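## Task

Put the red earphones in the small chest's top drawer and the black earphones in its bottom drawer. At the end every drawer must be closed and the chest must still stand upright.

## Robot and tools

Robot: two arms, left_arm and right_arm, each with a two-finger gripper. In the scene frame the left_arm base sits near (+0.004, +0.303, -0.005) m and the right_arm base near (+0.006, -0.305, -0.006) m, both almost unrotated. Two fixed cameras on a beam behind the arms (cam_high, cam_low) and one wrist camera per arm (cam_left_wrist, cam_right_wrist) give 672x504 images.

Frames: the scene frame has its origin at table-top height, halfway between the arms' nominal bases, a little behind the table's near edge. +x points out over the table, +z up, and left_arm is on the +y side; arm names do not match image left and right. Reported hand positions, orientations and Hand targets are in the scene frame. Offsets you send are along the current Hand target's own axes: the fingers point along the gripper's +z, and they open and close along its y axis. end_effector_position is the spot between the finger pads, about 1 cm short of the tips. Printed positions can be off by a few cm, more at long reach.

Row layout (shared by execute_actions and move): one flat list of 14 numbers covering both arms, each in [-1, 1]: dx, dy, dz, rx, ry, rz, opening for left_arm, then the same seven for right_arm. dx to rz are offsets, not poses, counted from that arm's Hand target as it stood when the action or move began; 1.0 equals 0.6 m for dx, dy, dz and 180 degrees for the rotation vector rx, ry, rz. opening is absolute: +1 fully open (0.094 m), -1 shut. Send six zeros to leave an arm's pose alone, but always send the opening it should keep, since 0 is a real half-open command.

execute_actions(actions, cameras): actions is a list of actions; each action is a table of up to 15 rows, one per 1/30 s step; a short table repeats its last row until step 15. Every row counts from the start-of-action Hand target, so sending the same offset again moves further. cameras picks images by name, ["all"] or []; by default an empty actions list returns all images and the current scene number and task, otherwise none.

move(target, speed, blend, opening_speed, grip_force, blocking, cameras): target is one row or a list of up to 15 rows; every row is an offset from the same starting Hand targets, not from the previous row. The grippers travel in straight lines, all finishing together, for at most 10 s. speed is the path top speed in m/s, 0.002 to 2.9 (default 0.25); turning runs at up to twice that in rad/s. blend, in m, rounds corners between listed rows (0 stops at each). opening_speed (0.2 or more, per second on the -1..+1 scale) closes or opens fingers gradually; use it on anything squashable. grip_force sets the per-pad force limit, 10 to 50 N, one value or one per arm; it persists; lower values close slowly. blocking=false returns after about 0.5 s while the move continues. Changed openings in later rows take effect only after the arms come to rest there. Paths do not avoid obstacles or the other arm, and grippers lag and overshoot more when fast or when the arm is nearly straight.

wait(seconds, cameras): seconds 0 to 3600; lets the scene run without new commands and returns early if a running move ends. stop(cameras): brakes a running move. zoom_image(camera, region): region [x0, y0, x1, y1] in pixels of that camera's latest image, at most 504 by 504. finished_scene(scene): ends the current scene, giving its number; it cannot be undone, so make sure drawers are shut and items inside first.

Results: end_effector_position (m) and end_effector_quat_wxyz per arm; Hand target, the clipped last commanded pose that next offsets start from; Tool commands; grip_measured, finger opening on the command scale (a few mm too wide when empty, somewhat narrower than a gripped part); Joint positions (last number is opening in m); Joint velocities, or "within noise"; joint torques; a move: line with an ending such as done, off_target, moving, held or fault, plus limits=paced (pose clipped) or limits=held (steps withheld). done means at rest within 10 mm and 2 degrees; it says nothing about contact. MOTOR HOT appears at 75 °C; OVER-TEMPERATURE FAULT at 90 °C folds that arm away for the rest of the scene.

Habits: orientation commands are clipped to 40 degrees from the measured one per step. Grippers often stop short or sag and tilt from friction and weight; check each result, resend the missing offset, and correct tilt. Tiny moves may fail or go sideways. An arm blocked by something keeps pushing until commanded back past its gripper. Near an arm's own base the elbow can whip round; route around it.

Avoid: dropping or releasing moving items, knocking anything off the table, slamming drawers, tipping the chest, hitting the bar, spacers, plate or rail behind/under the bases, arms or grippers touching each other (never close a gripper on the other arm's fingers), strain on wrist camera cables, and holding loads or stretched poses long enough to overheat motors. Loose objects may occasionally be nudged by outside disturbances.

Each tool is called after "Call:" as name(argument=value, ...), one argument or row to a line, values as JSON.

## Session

Call:
execute_actions(
  actions=[],
)

Scene clock: 0.00 s.
left_arm: end_effector_position=(+0.2357, +0.1658, +0.1676) grip_measured=+1.000 end_effector_quat_wxyz=(+0.475, +0.006, +0.848, -0.234) | right_arm: end_effector_position=(+0.2401, -0.2747, +0.1661) grip_measured=+1.000 end_effector_quat_wxyz=(+0.494, +0.142, +0.857, +0.028)
Joint positions: left_arm=[-0.592 0.571 0.434 -0.327 -0.13 -0.522 0.094] | right_arm=[0.528 0.526 0.521 -0.626 0.558 0.577 0.094]
Joint velocities: within noise
Joint torques (N m): no reading
Heat: left arm: 28 °C; right arm: 27 °C.
Hand target: left_arm +0.2362, +0.1657, +0.1715; +0.478, +0.005, +0.846, -0.235 | right_arm +0.2407, -0.2742, +0.1703; +0.497, +0.143, +0.855, +0.032
Tool commands: left_gripper/opening=+1.0 right_gripper/opening=+1.0

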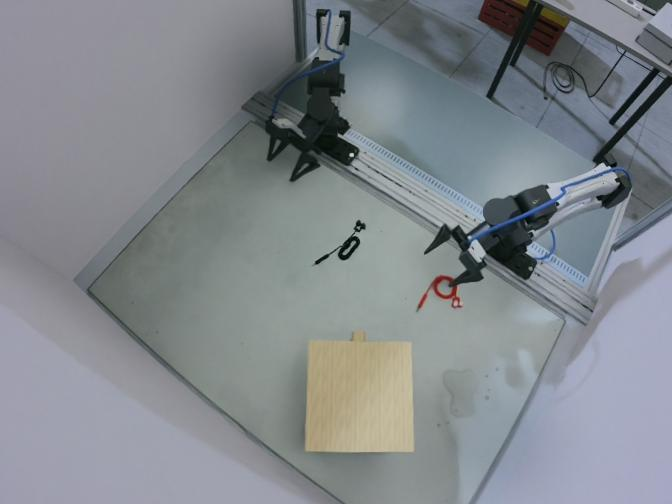

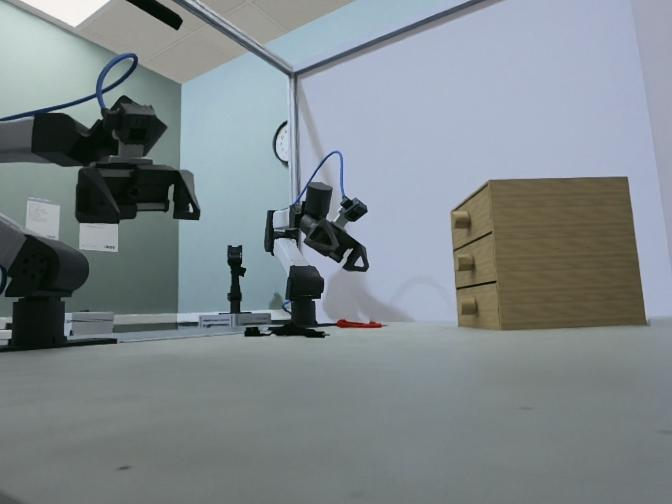

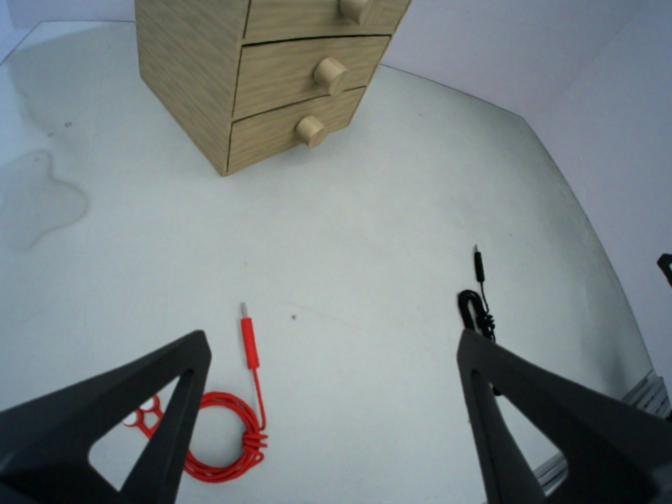

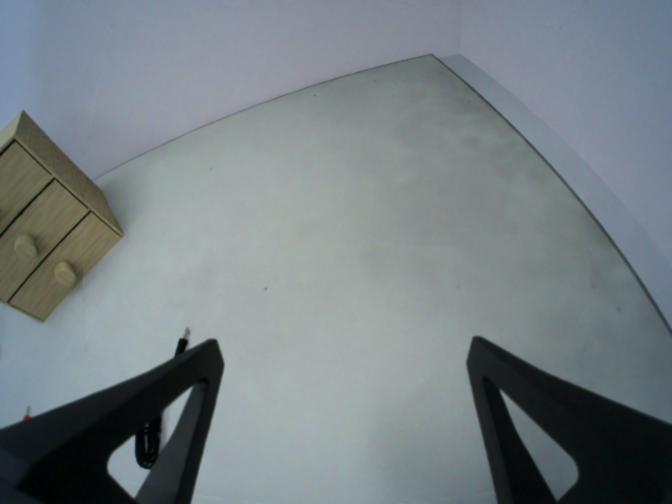

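Call:
move(
  target=[0.1435,-0.326,0.2215,-0.0076,0.368,0.244,-0.23,-0.084,-0.059,-0.147,0,0,0,1],
  speed=0.22,
  cameras=["cam_left_wrist","cam_right_wrist"],
)

Scene clock: 20.63 s.
left_arm: end_effector_position=(+0.2584, -0.0842, +0.1283) grip_measured=-0.227 end_effector_quat_wxyz=(+0.044, +0.414, +0.909, -0.020) | right_arm: end_effector_position=(+0.1841, -0.3139, +0.2398) grip_measured=+1.000 end_effector_quat_wxyz=(+0.490, +0.144, +0.860, +0.021)
Joint positions: left_arm=[-0.967 2.311 2.357 -1.523 -0.006 -0.133 0.036] | right_arm=[0.464 0.406 0.863 -1.083 0.516 0.536 0.094]
Joint torques (N m): left_arm=[-0.35 -9.92 8.38 0.06 0.11 0.09] | right_arm=[-0.98 1.58 9.47 1.69 -0.04 -0.2]
Heat: left arm: 32 °C; right arm: 29 °C.
Hand target: left_arm +0.2508, -0.0803, +0.1209; -0.001, +0.423, +0.906, +0.000 | right_arm +0.1809, -0.3141, +0.2501; +0.497, +0.143, +0.855, +0.032
Off the commanded pose: left_arm 0.011 m, 6 deg | right_arm 0.011 m, 2 deg.
joint sent to its limit (left arm) — joint 4 (wrist pitch), lower limit. The joint targets still meet the commanded pose.
move: off_target (left_arm, right_arm)

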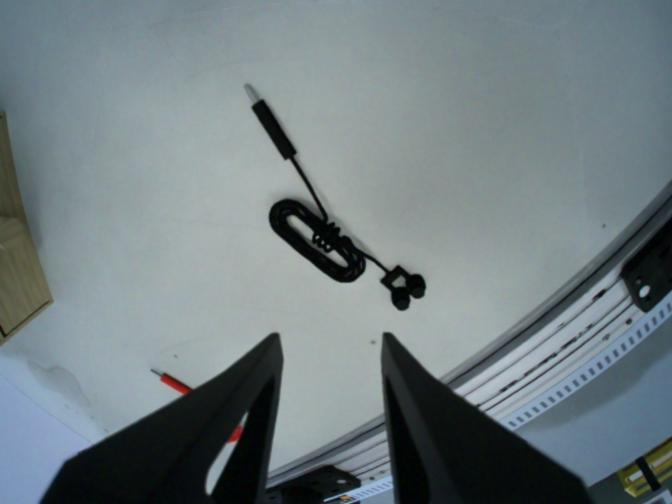

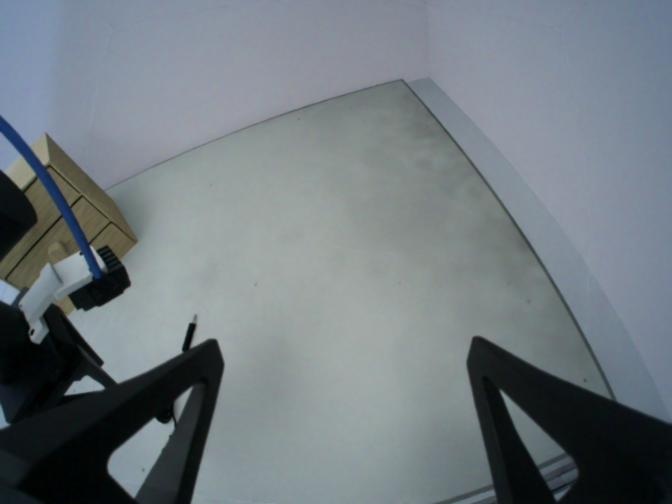

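Call:
move(
  target=[-0.0055,0.019,0.127,0,0,-0.278,0.17,0,0,0,0,0,0,1],
  speed=0.2,
  cameras=["cam_left_wrist"],
)

Scene clock: 33.53 s.
left_arm: end_effector_position=(+0.2632, -0.0795, +0.0595) grip_measured=+0.167 end_effector_quat_wxyz=(+0.016, +0.011, +1.000, -0.012) | right_arm: end_effector_position=(+0.1841, -0.3137, +0.2397) grip_measured=+1.000 end_effector_quat_wxyz=(+0.489, +0.143, +0.860, +0.021)
Joint positions: left_arm=[-0.954 2.327 2.111 -1.32 -0.004 -0.954 0.055] | right_arm=[0.463 0.406 0.863 -1.083 0.514 0.535 0.094]
Joint torques (N m): left_arm=[0.69 -10.29 5.53 0.41 0.02 -0.2] | right_arm=[-0.96 1.47 9.44 1.64 -0.05 -0.1]
Heat: left arm: 33 °C; right arm: 30 °C.
Hand target: left_arm +0.2617, -0.0756, +0.0448; +0.000, +0.000, +1.000, +0.000 | right_arm +0.1808, -0.3142, +0.2501; +0.497, +0.143, +0.855, +0.031
Off the commanded pose: left_arm 0.015 m, 3 deg | right_arm 0.011 m, 2 deg.
move: off_target (left_arm)

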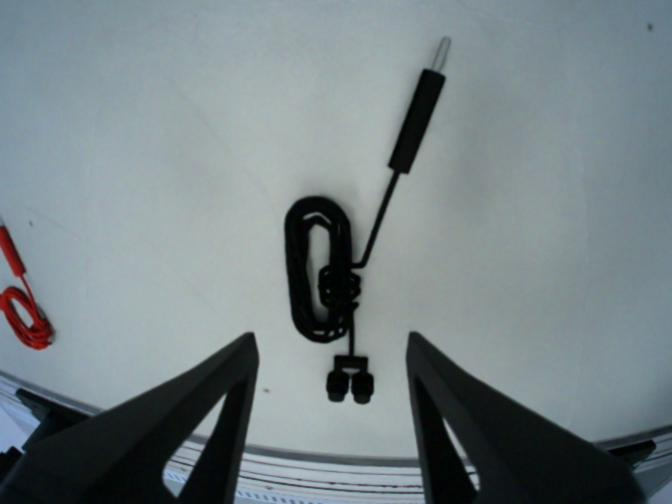

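Call:
move(
  target=[
    [0,0.01,0.0715,0,0,0,0.17,0,0,0,0,0,0,1],
    [0,0.01,0.0715,0,0,0,-1,0,0,0,0,0,0,1],
    [0,0.01,-0.09,0,0,0,-1,0,0,0,0,0,0,1],
  ],
  speed=0.12,
  grip_force=[20, 50],
  cameras=["cam_low","cam_left_wrist"],
)

Scene clock: 44.37 s.
left_arm: end_effector_position=(+0.2590, -0.0735, +0.1049) grip_measured=-0.723 end_effector_quat_wxyz=(+0.006, +0.007, +1.000, -0.014) | right_arm: end_effector_position=(+0.1841, -0.3137, +0.2397) grip_measured=+1.000 end_effector_quat_wxyz=(+0.489, +0.143, +0.860, +0.021)
Joint positions: left_arm=[-0.946 2.327 2.293 -1.509 0.015 -0.954 0.013] | right_arm=[0.463 0.406 0.863 -1.083 0.514 0.535 0.094]
Joint torques (N m): left_arm=[0.73 -10.04 8.36 0.11 -0.19 -0.1] | right_arm=[-0.85 1.29 9.57 1.64 -0.05 -0.07]
Heat: left arm: 34 °C; right arm: 31 °C.
Hand target: left_arm +0.2616, -0.0695, +0.0988; -0.001, +0.000, +1.000, +0.000 | right_arm +0.1808, -0.3142, +0.2501; +0.497, +0.143, +0.855, +0.031
Off the commanded pose: left_arm 0.008 m, 2 deg | right_arm 0.011 m, 2 deg.
grip_force (N): 20, 50
move: done; target 2's new opening was sent with left_arm's hand 0.015 m and 1 deg from that target

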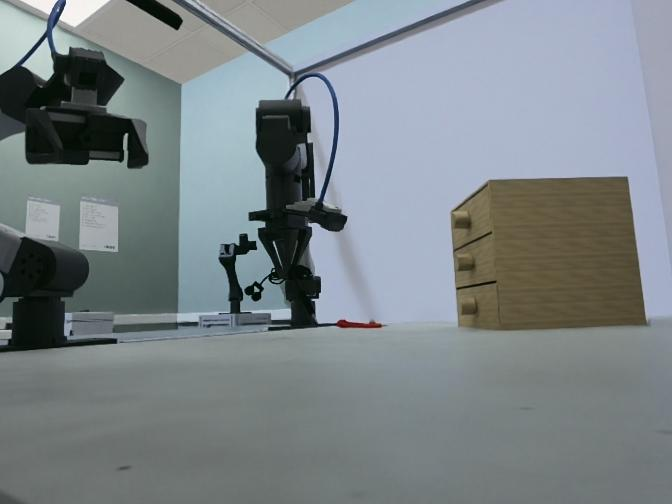

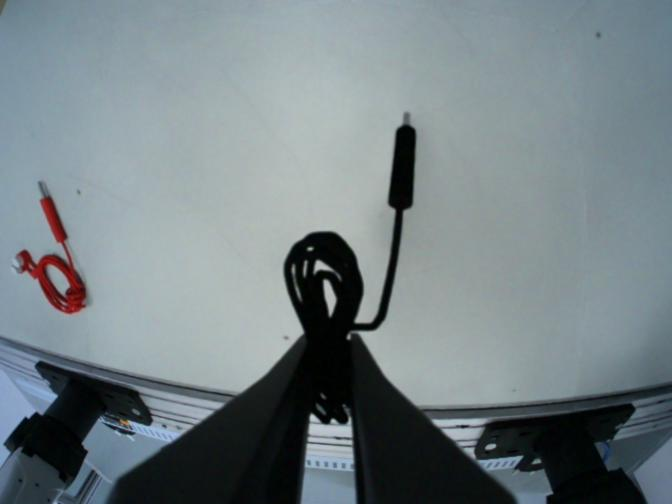

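Call:
move(
  target=[
    [0.067,0.45,-0.167,0.064,-0.176,0.216,-1,0.06,0.158,0.127,-0.07,-0.011,-0.054,1],
    [0.067,0.45,-0.167,0.064,-0.176,0.216,-1,0.228,0.565,0.4195,-0.2029,-0.0325,-0.1621,1],
  ],
  speed=0.2,
  blend=0.02,
  cameras=["all"],
)

Scene clock: 55.23 s.
left_arm: end_effector_position=(+0.2262, +0.2010, +0.2031) grip_measured=-0.723 end_effector_quat_wxyz=(+0.277, +0.322, +0.901, -0.090) | right_arm: end_effector_position=(+0.3990, +0.0179, +0.0672) grip_measured=+1.000 end_effector_quat_wxyz=(+0.540, -0.231, +0.795, +0.153)
Joint positions: left_arm=[-0.252 0.994 1.077 -1.103 0.214 0.351 0.013] | right_arm=[0.738 1.956 0.84 0.731 0.187 0.051 0.094]
Joint torques (N m): left_arm=[0.66 -1.5 6.58 1.08 0.35 0.11] | right_arm=[-0.58 -6.94 8.85 2.22 -0.24 -0.07]
Heat: left arm: 34 °C; right arm: 32 °C.
Hand target: left_arm +0.2217, +0.2004, +0.1991; +0.267, +0.328, +0.901, -0.097 | right_arm +0.4058, +0.0259, +0.0749; +0.550, -0.233, +0.785, +0.164
Off the commanded pose: left_arm 0.006 m, 2 deg | right_arm 0.013 m, 2 deg.
grip_force (N): 20, 50
move: off_target (right_arm)

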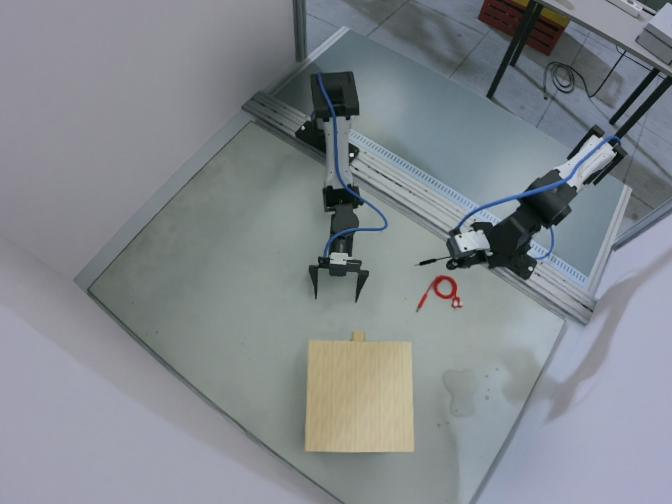

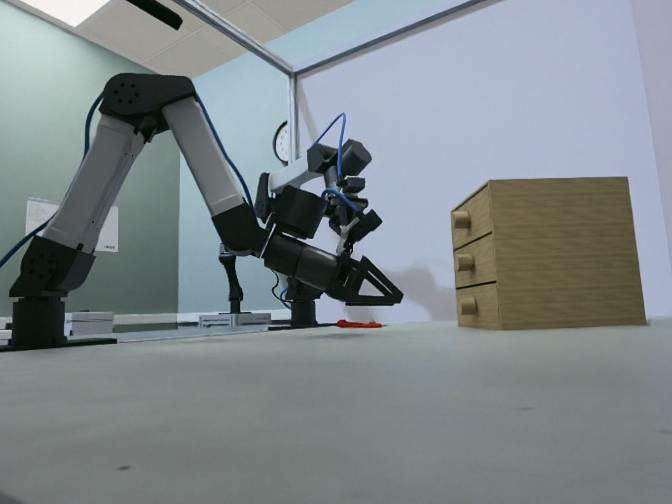

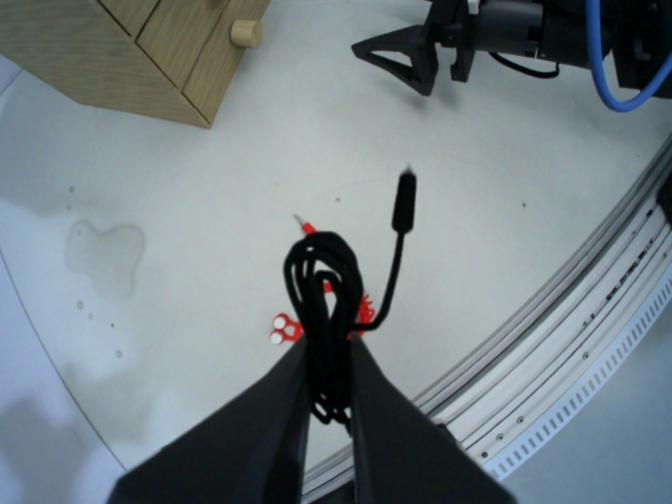

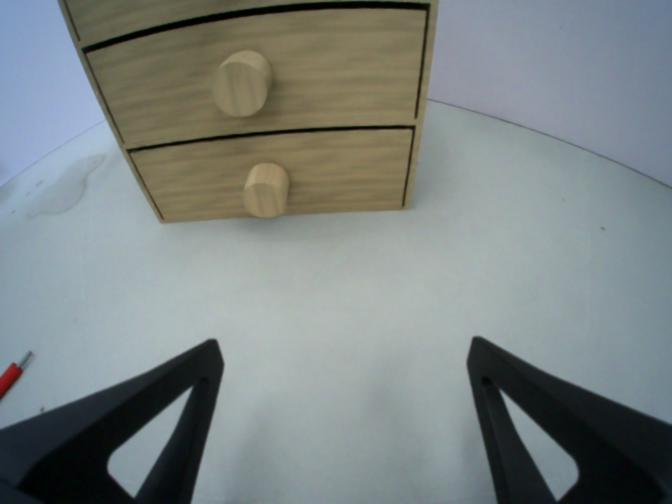

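Call:
move(
  target=[
    [0,0,0,0,0,0,-1,-0.026,0.058,0.0875,-0.0188,0,-0.0068,1],
    [0,0,0,0,0,0,-1,-0.019,0.063,0.195,-0.0188,0,-0.0068,1],
  ],
  speed=0.13,
  blend=0.01,
  cameras=["cam_left_wrist","cam_right_wrist"],
)

Scene clock: 64.00 s.
left_arm: end_effector_position=(+0.2262, +0.2010, +0.2031) grip_measured=-0.723 end_effector_quat_wxyz=(+0.277, +0.322, +0.901, -0.090) | right_arm: end_effector_position=(+0.4769, +0.1136, +0.0462) grip_measured=+1.000 end_effector_quat_wxyz=(+0.545, -0.251, +0.780, +0.176)
Joint positions: left_arm=[-0.252 0.994 1.077 -1.103 0.214 0.351 0.013] | right_arm=[0.751 2.357 1.412 0.59 0.141 0.035 0.094]
Joint torques (N m): left_arm=[0.66 -1.5 6.58 1.08 0.36 0.11] | right_arm=[-0.58 -9.78 9.91 1.94 -0.22 -0.11]
Heat: left arm: 34 °C; right arm: 33 °C.
Hand target: left_arm +0.2217, +0.2004, +0.1991; +0.267, +0.328, +0.901, -0.097 | right_arm +0.4805, +0.1198, +0.0456; +0.545, -0.258, +0.777, +0.181
Off the commanded pose: left_arm 0.006 m, 2 deg | right_arm 0.007 m, 1 deg.
grip_force (N): 20, 50
move: done

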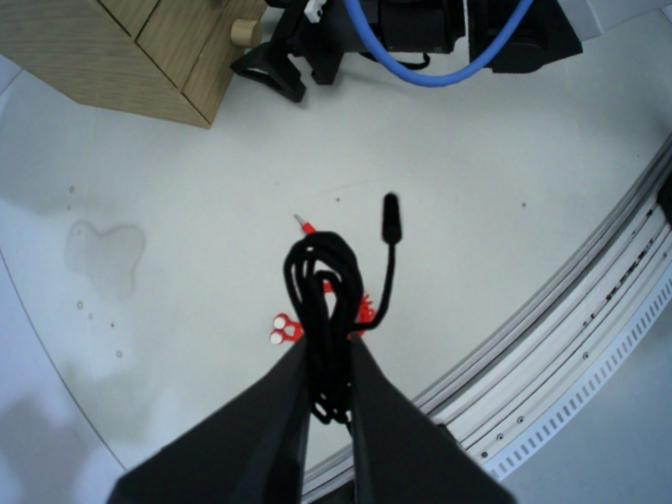

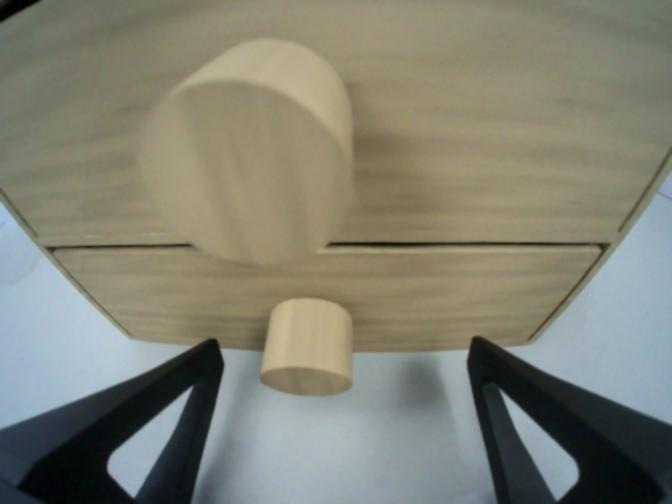

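Call:
move(
  target=[
    [0,0,0,0,0,0,-1,0,0.02,0.018,0,0,0,1],
    [0,0,0,0,0,0,-1,0,0.02,0.018,0,0,0,-1],
    [0,0,0,0,0,0,-1,0.0597,0.02,-0.1465,0,0,0,-1],
  ],
  speed=0.14,
  opening_speed=1.2,
  cameras=["cam_high","cam_left_wrist","cam_right_wrist"],
)

Scene clock: 72.60 s.
left_arm: end_effector_position=(+0.2262, +0.2010, +0.2031) grip_measured=-0.723 end_effector_quat_wxyz=(+0.277, +0.322, +0.901, -0.090) | right_arm: end_effector_position=(+0.4031, +0.0720, +0.0337) grip_measured=-0.438 end_effector_quat_wxyz=(+0.542, -0.260, +0.779, +0.177)
Joint positions: left_arm=[-0.252 0.994 1.077 -1.103 0.214 0.351 0.013] | right_arm=[0.799 2.177 0.989 0.825 0.172 0.041 0.026]
Joint torques (N m): left_arm=[0.66 -1.5 6.58 1.08 0.36 0.11] | right_arm=[0.55 -11.54 4.59 1.99 0.06 0.05]
Heat: left arm: 35 °C; right arm: 33 °C.
Hand target: left_arm +0.2217, +0.2004, +0.1991; +0.267, +0.328, +0.901, -0.097 | right_arm +0.3974, +0.0727, +0.0420; +0.545, -0.257, +0.777, +0.181
Off the commanded pose: left_arm 0.006 m, 2 deg | right_arm 0.010 m, 1 deg.
grip_force (N): 20, 50
move: done; target 2's new opening was sent with right_arm's hand 0.011 m and 1 deg from that target

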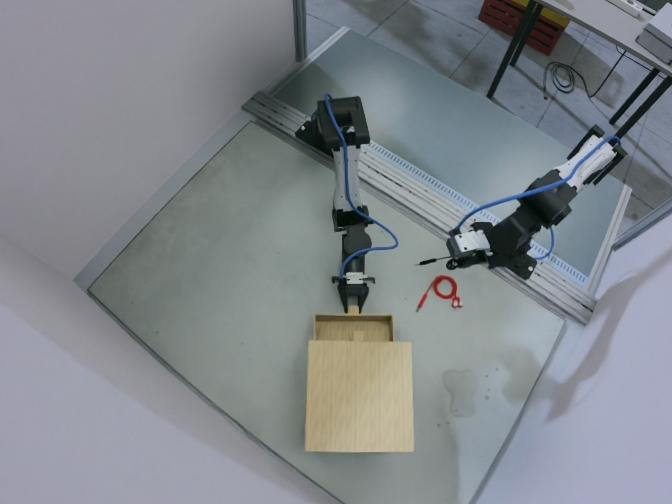

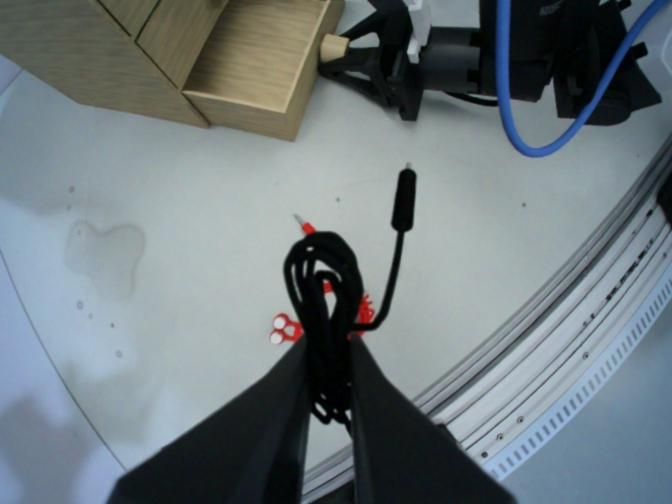

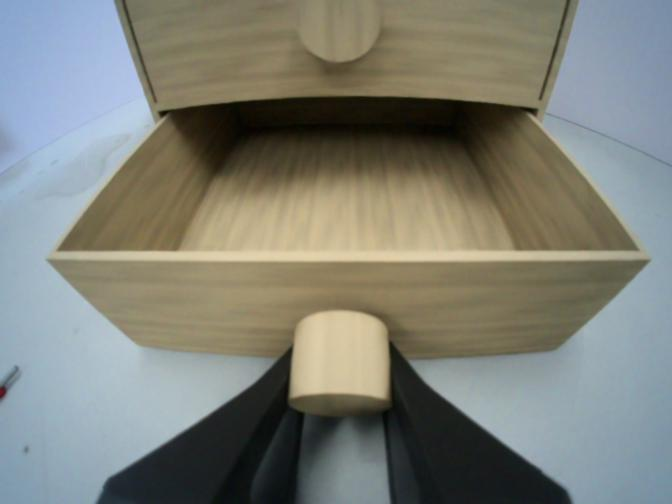

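Call:
move(
  target=[-0.287,0.103,0.2345,0,0,0,-1,0.0143,0,-0.039,0,0,0,-1],
  speed=0.2,
  cameras=["cam_high","cam_left_wrist","cam_right_wrist"],
)

Scene clock: 84.23 s.
left_arm: end_effector_position=(+0.4274, +0.1073, +0.1763) grip_measured=-0.723 end_effector_quat_wxyz=(+0.272, +0.332, +0.898, -0.101) | right_arm: end_effector_position=(+0.3821, +0.0569, +0.0322) grip_measured=-0.438 end_effector_quat_wxyz=(+0.539, -0.261, +0.781, +0.176)
Joint positions: left_arm=[-0.336 1.823 1.653 -0.847 0.197 0.293 0.013] | right_arm=[0.812 2.12 0.874 0.875 0.184 0.046 0.026]
Joint torques (N m): left_arm=[-0.54 -7.43 9.8 1.11 -0.03 -0.15] | right_arm=[0.54 -10.93 4.53 1.99 0.05 0.08]
Heat: left arm: 35 °C; right arm: 34 °C.
Hand target: left_arm +0.4306, +0.1055, +0.1748; +0.267, +0.328, +0.901, -0.097 | right_arm +0.3774, +0.0578, +0.0419; +0.545, -0.258, +0.777, +0.181
Off the commanded pose: left_arm 0.004 m, 1 deg | right_arm 0.011 m, 1 deg.
grip_force (N): 20, 50
move: off_target (right_arm)

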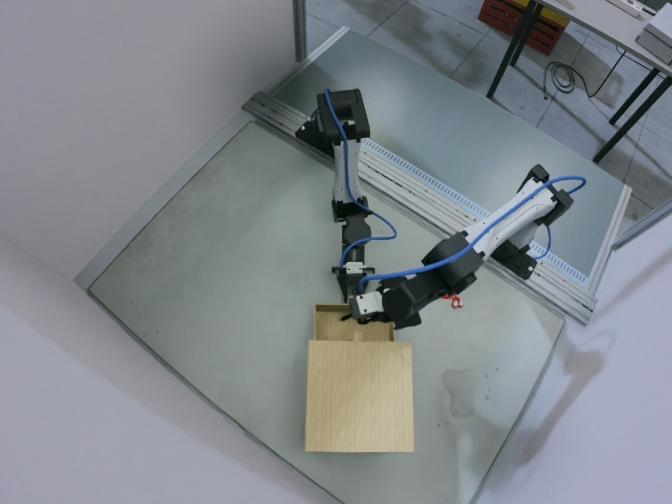

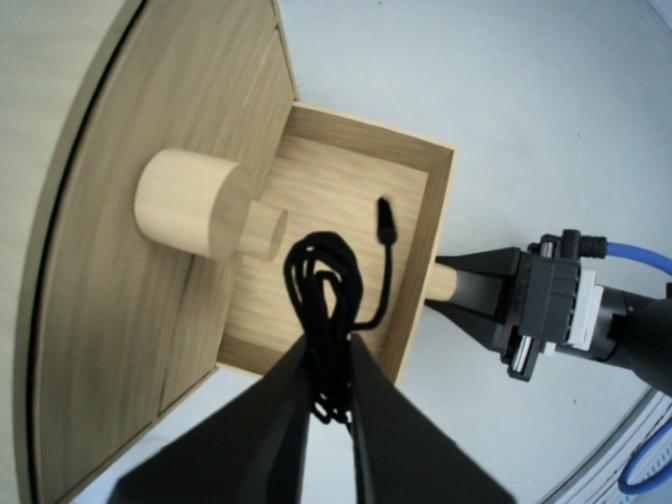

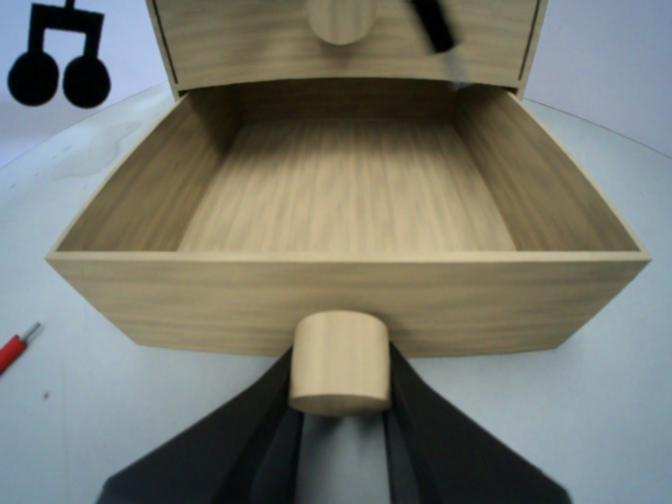

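Call:
move(
  target=[-0.032,0,-0.049,0,-0.155,0,-1,0,0,0,0,0,0,-1],
  speed=0.2,
  cameras=["cam_high","cam_left_wrist","cam_right_wrist"],
)

Scene clock: 92.23 s.
left_arm: end_effector_position=(+0.4333, +0.1055, +0.1986) grip_measured=-0.723 end_effector_quat_wxyz=(+0.463, +0.297, +0.819, -0.164) | right_arm: end_effector_position=(+0.3821, +0.0569, +0.0322) grip_measured=-0.438 end_effector_quat_wxyz=(+0.539, -0.261, +0.781, +0.176)
Joint positions: left_arm=[-0.289 1.581 1.163 -0.165 0.323 0.207 0.013] | right_arm=[0.812 2.12 0.874 0.875 0.184 0.046 0.026]
Joint torques (N m): left_arm=[0.59 -9.98 6.91 1.87 0.35 -0.16] | right_arm=[0.7 -10.96 4.51 2.06 0.03 0.05]
Heat: left arm: 36 °C; right arm: 36 °C.
Hand target: left_arm +0.4308, +0.1055, +0.2100; +0.476, +0.295, +0.810, -0.173 | right_arm +0.3774, +0.0578, +0.0419; +0.545, -0.258, +0.777, +0.181
Off the commanded pose: left_arm 0.012 m, 2 deg | right_arm 0.011 m, 1 deg.
grip_force (N): 20, 50
move: off_target (left_arm)

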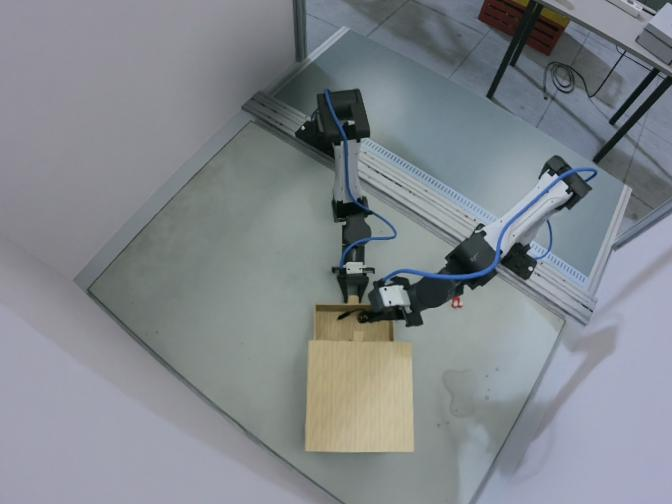

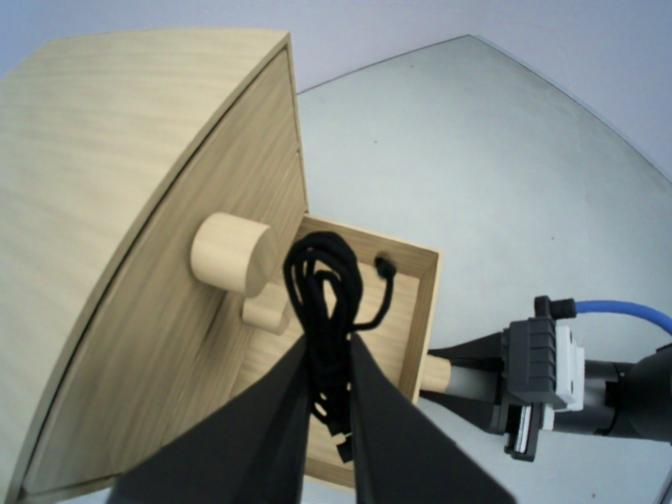

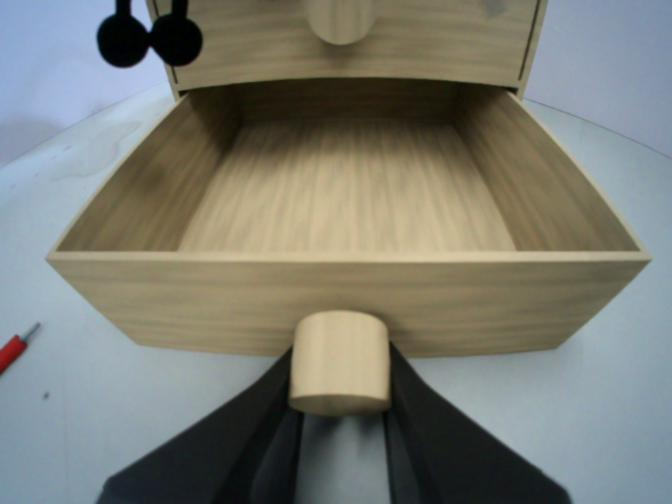

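Call:
move(
  target=[
    [-0.017,-0.0087,0.031,0,0,0,-1,0,0,0,0,0,0,-1],
    [0.130,-0.0087,0.113,0,0,0,-1,0,0,0,0,0,0,-1],
  ],
  speed=0.14,
  cameras=["cam_high","cam_left_wrist","cam_right_wrist"],
)

Scene clock: 100.17 s.
left_arm: end_effector_position=(+0.4431, +0.0884, +0.1192) grip_measured=-0.723 end_effector_quat_wxyz=(+0.481, +0.300, +0.805, -0.175) | right_arm: end_effector_position=(+0.3821, +0.0569, +0.0322) grip_measured=-0.438 end_effector_quat_wxyz=(+0.539, -0.261, +0.781, +0.176)
Joint positions: left_arm=[-0.318 1.741 0.955 0.254 0.323 0.185 0.013] | right_arm=[0.812 2.12 0.874 0.875 0.184 0.046 0.026]
Joint torques (N m): left_arm=[-0.5 -6.5 6.19 1.96 -0.04 -0.16] | right_arm=[0.51 -10.77 4.4 1.99 0.06 0.07]
Heat: left arm: 35 °C; right arm: 37 °C.
Hand target: left_arm +0.4436, +0.0877, +0.1089; +0.476, +0.295, +0.810, -0.173 | right_arm +0.3774, +0.0578, +0.0419; +0.545, -0.258, +0.777, +0.181
Off the commanded pose: left_arm 0.010 m, 1 deg | right_arm 0.011 m, 1 deg.
grip_force (N): 20, 50
move: done

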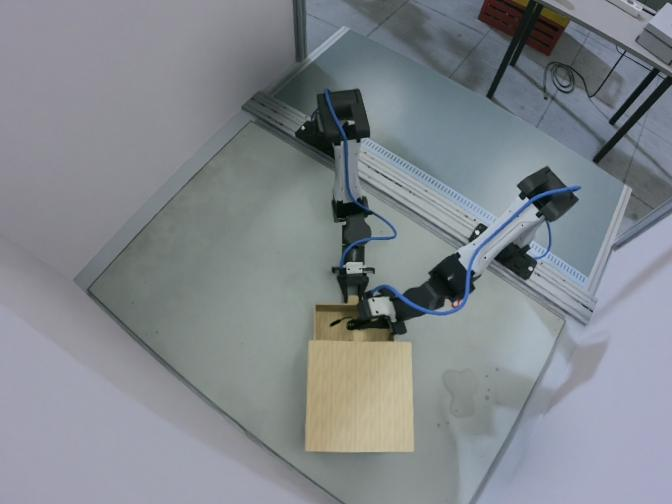

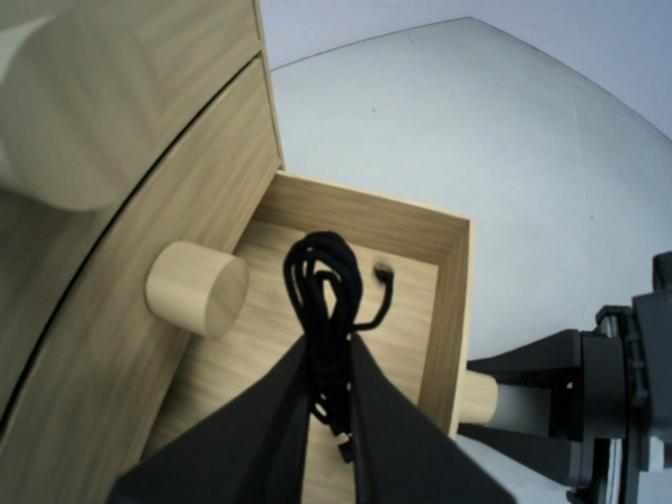

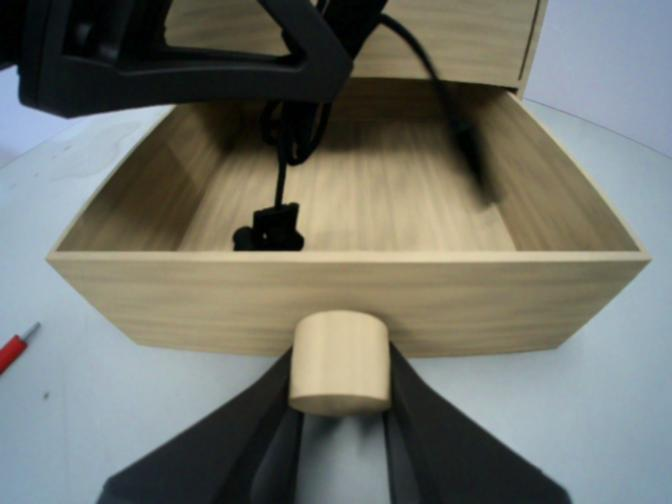

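Call:
move(
  target=[
    [0.0437,0,0.0243,0,0,0,-1,0,0,0,0,0,0,-1],
    [0.0437,0,0.0243,0,0,0,-0.35,0,0,0,0,0,0,-1],
    [-0.131,0,-0.083,0,0,0,-0.35,0,0,0,0,0,0,-1],
  ],
  speed=0.15,
  grip_force=50,
  cameras=["cam_high","cam_left_wrist","cam_right_wrist"],
)

Scene clock: 108.93 s.
left_arm: end_effector_position=(+0.4360, +0.0909, +0.1817) grip_measured=-0.353 end_effector_quat_wxyz=(+0.459, +0.298, +0.818, -0.175) | right_arm: end_effector_position=(+0.3822, +0.0568, +0.0322) grip_measured=-0.438 end_effector_quat_wxyz=(+0.539, -0.261, +0.781, +0.176)
Joint positions: left_arm=[-0.318 1.627 1.141 -0.095 0.321 0.182 0.03] | right_arm=[0.812 2.12 0.874 0.875 0.184 0.046 0.026]
Joint torques (N m): left_arm=[0.17 -9.69 10.22 1.66 0.04 -0.1] | right_arm=[0.57 -10.91 4.48 2.03 0.01 0.05]
Heat: left arm: 35 °C; right arm: 38 °C.
Hand target: left_arm +0.4397, +0.0912, +0.2016; +0.476, +0.295, +0.810, -0.173 | right_arm +0.3775, +0.0577, +0.0419; +0.545, -0.257, +0.777, +0.181
Off the commanded pose: left_arm 0.020 m, 2 deg | right_arm 0.011 m, 1 deg.
move: off_target (left_arm)

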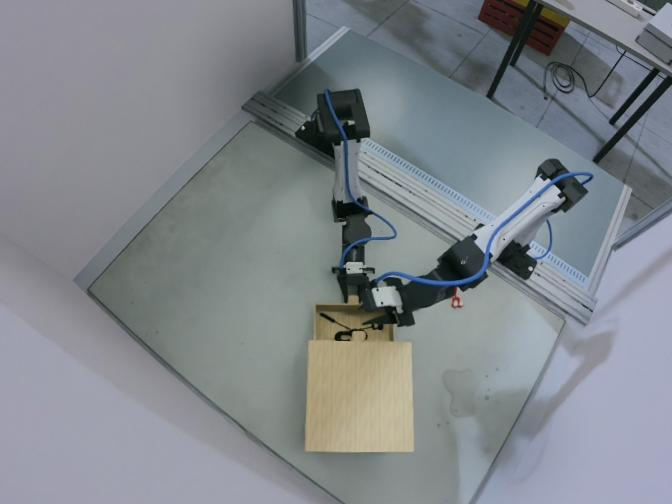

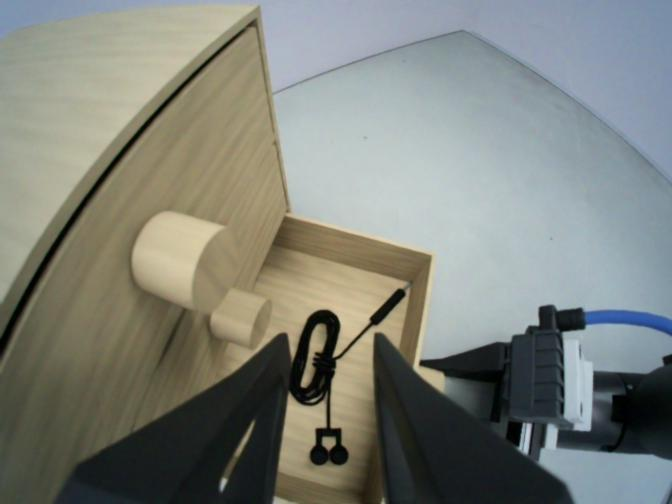

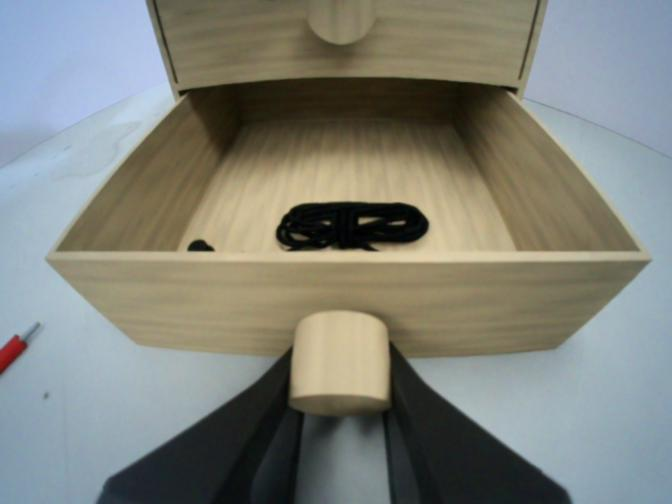

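Call:
move(
  target=[
    [0.106,-0.068,-0.15,0,0.1,0,-0.23,-0.037,0,0.108,0,0,0,-1],
    [0.352,-0.133,-0.249,0,0.338,0,-0.23,-0.074,0,0.2235,0,0,0,-1],
  ],
  speed=0.2,
  blend=0.03,
  cameras=["cam_high","cam_left_wrist","cam_right_wrist"],
)

Scene clock: 117.57 s.
left_arm: end_effector_position=(+0.2169, +0.1746, +0.0968) grip_measured=-0.233 end_effector_quat_wxyz=(+0.024, +0.345, +0.938, -0.012) | right_arm: end_effector_position=(+0.4823, +0.1335, +0.0397) grip_measured=-0.438 end_effector_quat_wxyz=(+0.541, -0.253, +0.783, +0.172)
Joint positions: left_arm=[-0.503 1.446 1.099 -1.179 0.021 0.181 0.036] | right_arm=[0.773 2.423 1.522 0.533 0.164 0.04 0.026]
Joint torques (N m): left_arm=[-0.57 -3.7 5.55 0.23 -0.17 -0.17] | right_arm=[-0.94 -9.01 11.78 1.98 -0.24 -0.05]
Heat: left arm: 36 °C; right arm: 38 °C.
Hand target: left_arm +0.2097, +0.1801, +0.0899; +0.000, +0.342, +0.940, +0.000 | right_arm +0.4908, +0.1420, +0.0380; +0.545, -0.257, +0.777, +0.181
Off the commanded pose: left_arm 0.011 m, 3 deg | right_arm 0.012 m, 1 deg.
move: off_target (left_arm, right_arm)

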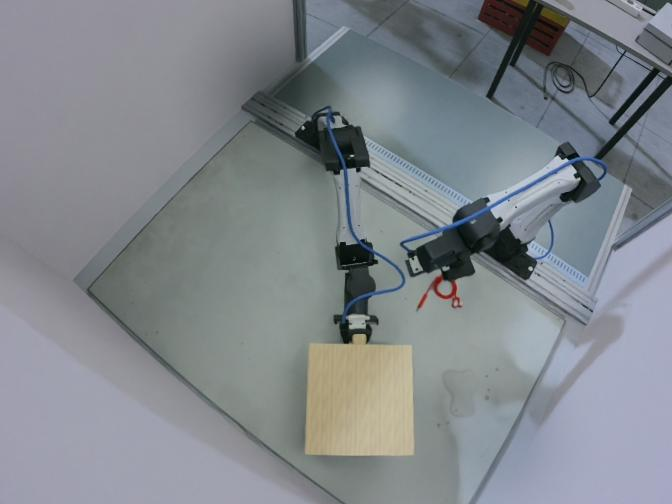

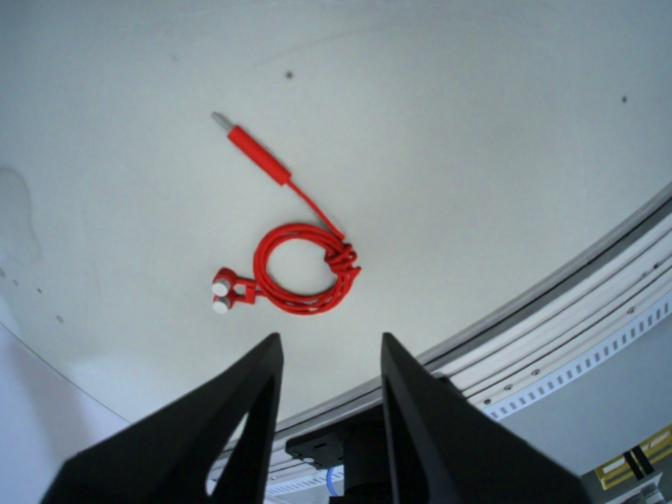

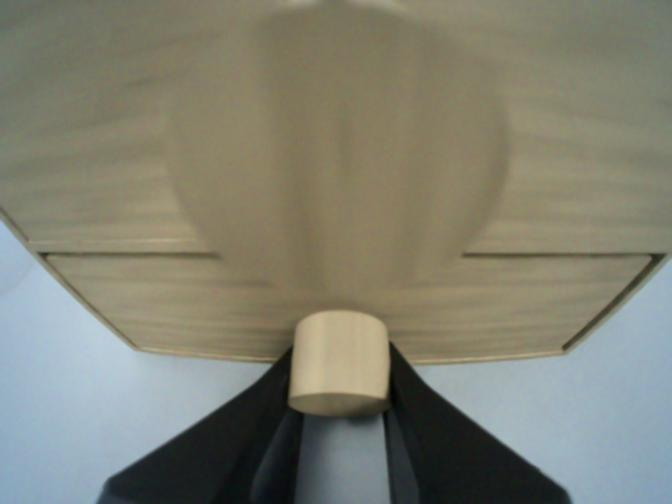

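Call:
move(
  target=[
    [0,0,0,0,0,0,-0.23,0,0,0,0,0,0,1],
    [0.0175,-0.0147,0.04,0,0,0,-0.23,0,0,-0.125,0,0,0,1],
    [0.0175,-0.0147,0.083,0,0,0,-0.23,-0.211,0.002,-0.21,0,0,0,1],
  ],
  speed=0.18,
  blend=[0,0.02,0],
  cameras=["cam_left_wrist","cam_right_wrist"],
)

Scene clock: 130.27 s.
left_arm: end_effector_position=(+0.1990, +0.1770, +0.0462) grip_measured=-0.233 end_effector_quat_wxyz=(+0.011, +0.345, +0.938, -0.009) | right_arm: end_effector_position=(+0.4286, +0.0932, +0.1730) grip_measured=+0.998 end_effector_quat_wxyz=(+0.526, -0.266, +0.789, +0.174)
Joint positions: left_arm=[-0.534 1.446 0.895 -1 0.02 0.149 0.036] | right_arm=[0.792 1.947 1.362 0.184 0.158 0.041 0.094]
Joint torques (N m): left_arm=[-0.57 -3.47 5.31 0.39 -0.19 -0.15] | right_arm=[0.43 -11.07 11.22 1.93 0.16 0.02]
Heat: left arm: 35 °C; right arm: 38 °C.
Hand target: left_arm +0.1961, +0.1801, +0.0401; +0.000, +0.342, +0.940, +0.000 | right_arm +0.4296, +0.0980, +0.1999; +0.545, -0.258, +0.777, +0.181
Off the commanded pose: left_arm 0.007 m, 2 deg | right_arm 0.027 m, 3 deg.
move: off_target (right_arm)

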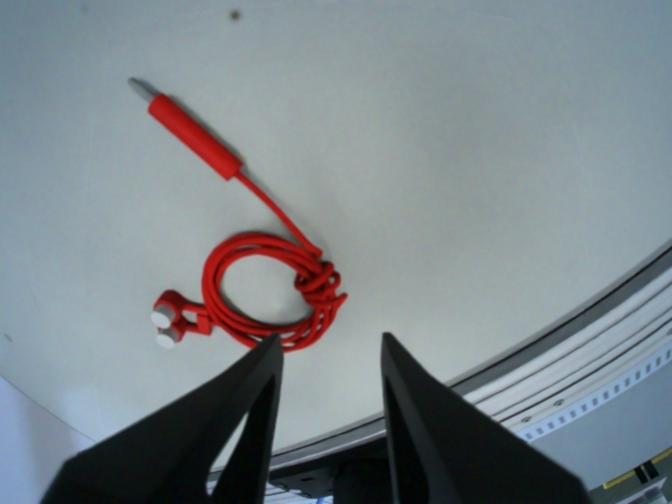

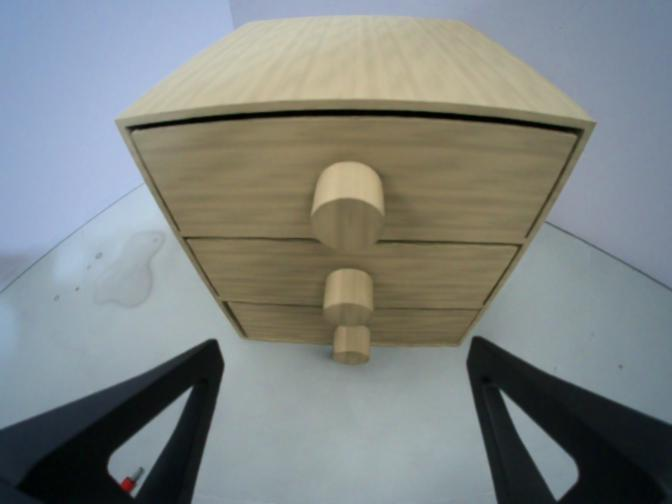

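Call:
move(
  target=[
    [0,0.005,0.055,0,0,0,-0.23,-0.0445,0,0.103,0,0,0,1],
    [0,0.005,0.055,0,0,0,-1,-0.0445,0,0.103,0,0,0,-1],
    [0,0.005,-0.09,0,0,0,-1,-0.0445,0,0.103,0,0,0,-1],
  ],
  speed=0.12,
  opening_speed=1.2,
  grip_force=[20, 50],
  cameras=["cam_low","cam_left_wrist","cam_right_wrist"],
)

Scene clock: 141.10 s.
left_arm: end_effector_position=(+0.1959, +0.1810, +0.0849) grip_measured=-0.809 end_effector_quat_wxyz=(-0.007, +0.343, +0.939, -0.002) | right_arm: end_effector_position=(+0.4805, +0.1286, +0.1979) grip_measured=-0.423 end_effector_quat_wxyz=(+0.538, -0.254, +0.785, +0.173)
Joint positions: left_arm=[-0.531 1.43 1.039 -1.199 0.013 0.149 0.009] | right_arm=[0.773 2.154 1.748 0.03 0.16 0.043 0.027]
Joint torques (N m): left_arm=[0.54 -6.16 8.43 0.08 -0.11 -0.01] | right_arm=[0.16 -9.7 11.9 2.06 -0.12 -0.07]
Heat: left arm: 35 °C; right arm: 38 °C.
Hand target: left_arm +0.1979, +0.1824, +0.0941; +0.000, +0.342, +0.940, +0.000 | right_arm +0.4835, +0.1381, +0.2038; +0.545, -0.258, +0.777, +0.181
Off the commanded pose: left_arm 0.010 m, 1 deg | right_arm 0.012 m, 2 deg.
grip_force (N): 20, 50
move: off_target (right_arm)

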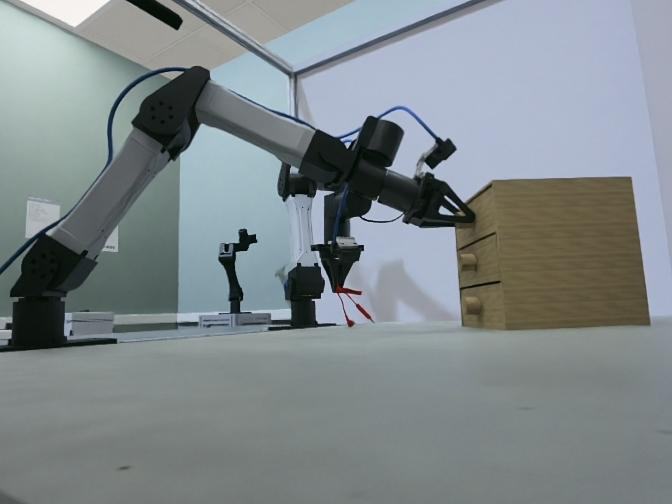

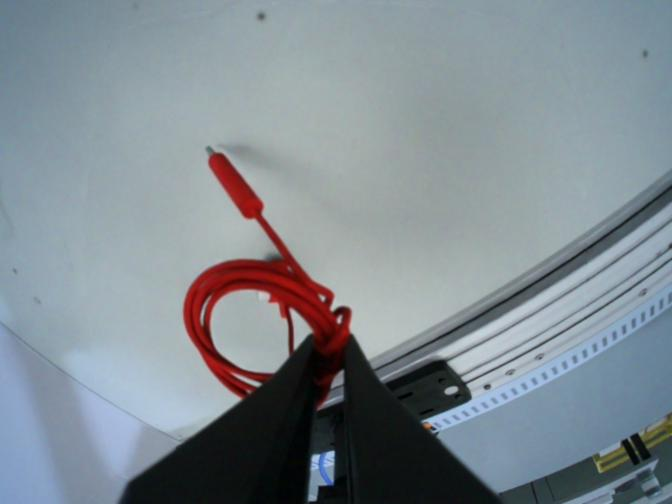

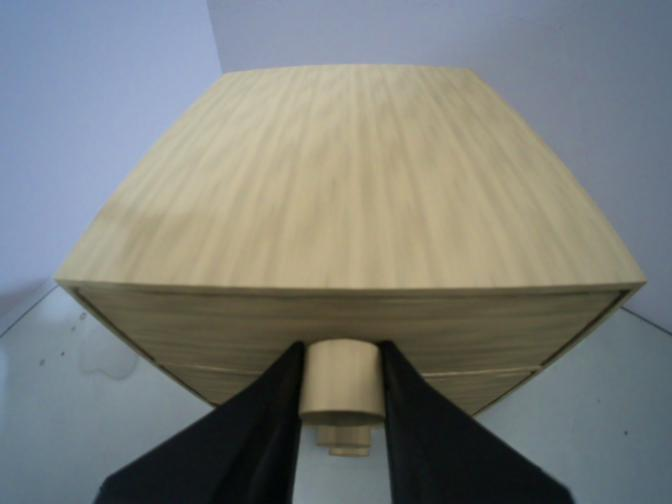

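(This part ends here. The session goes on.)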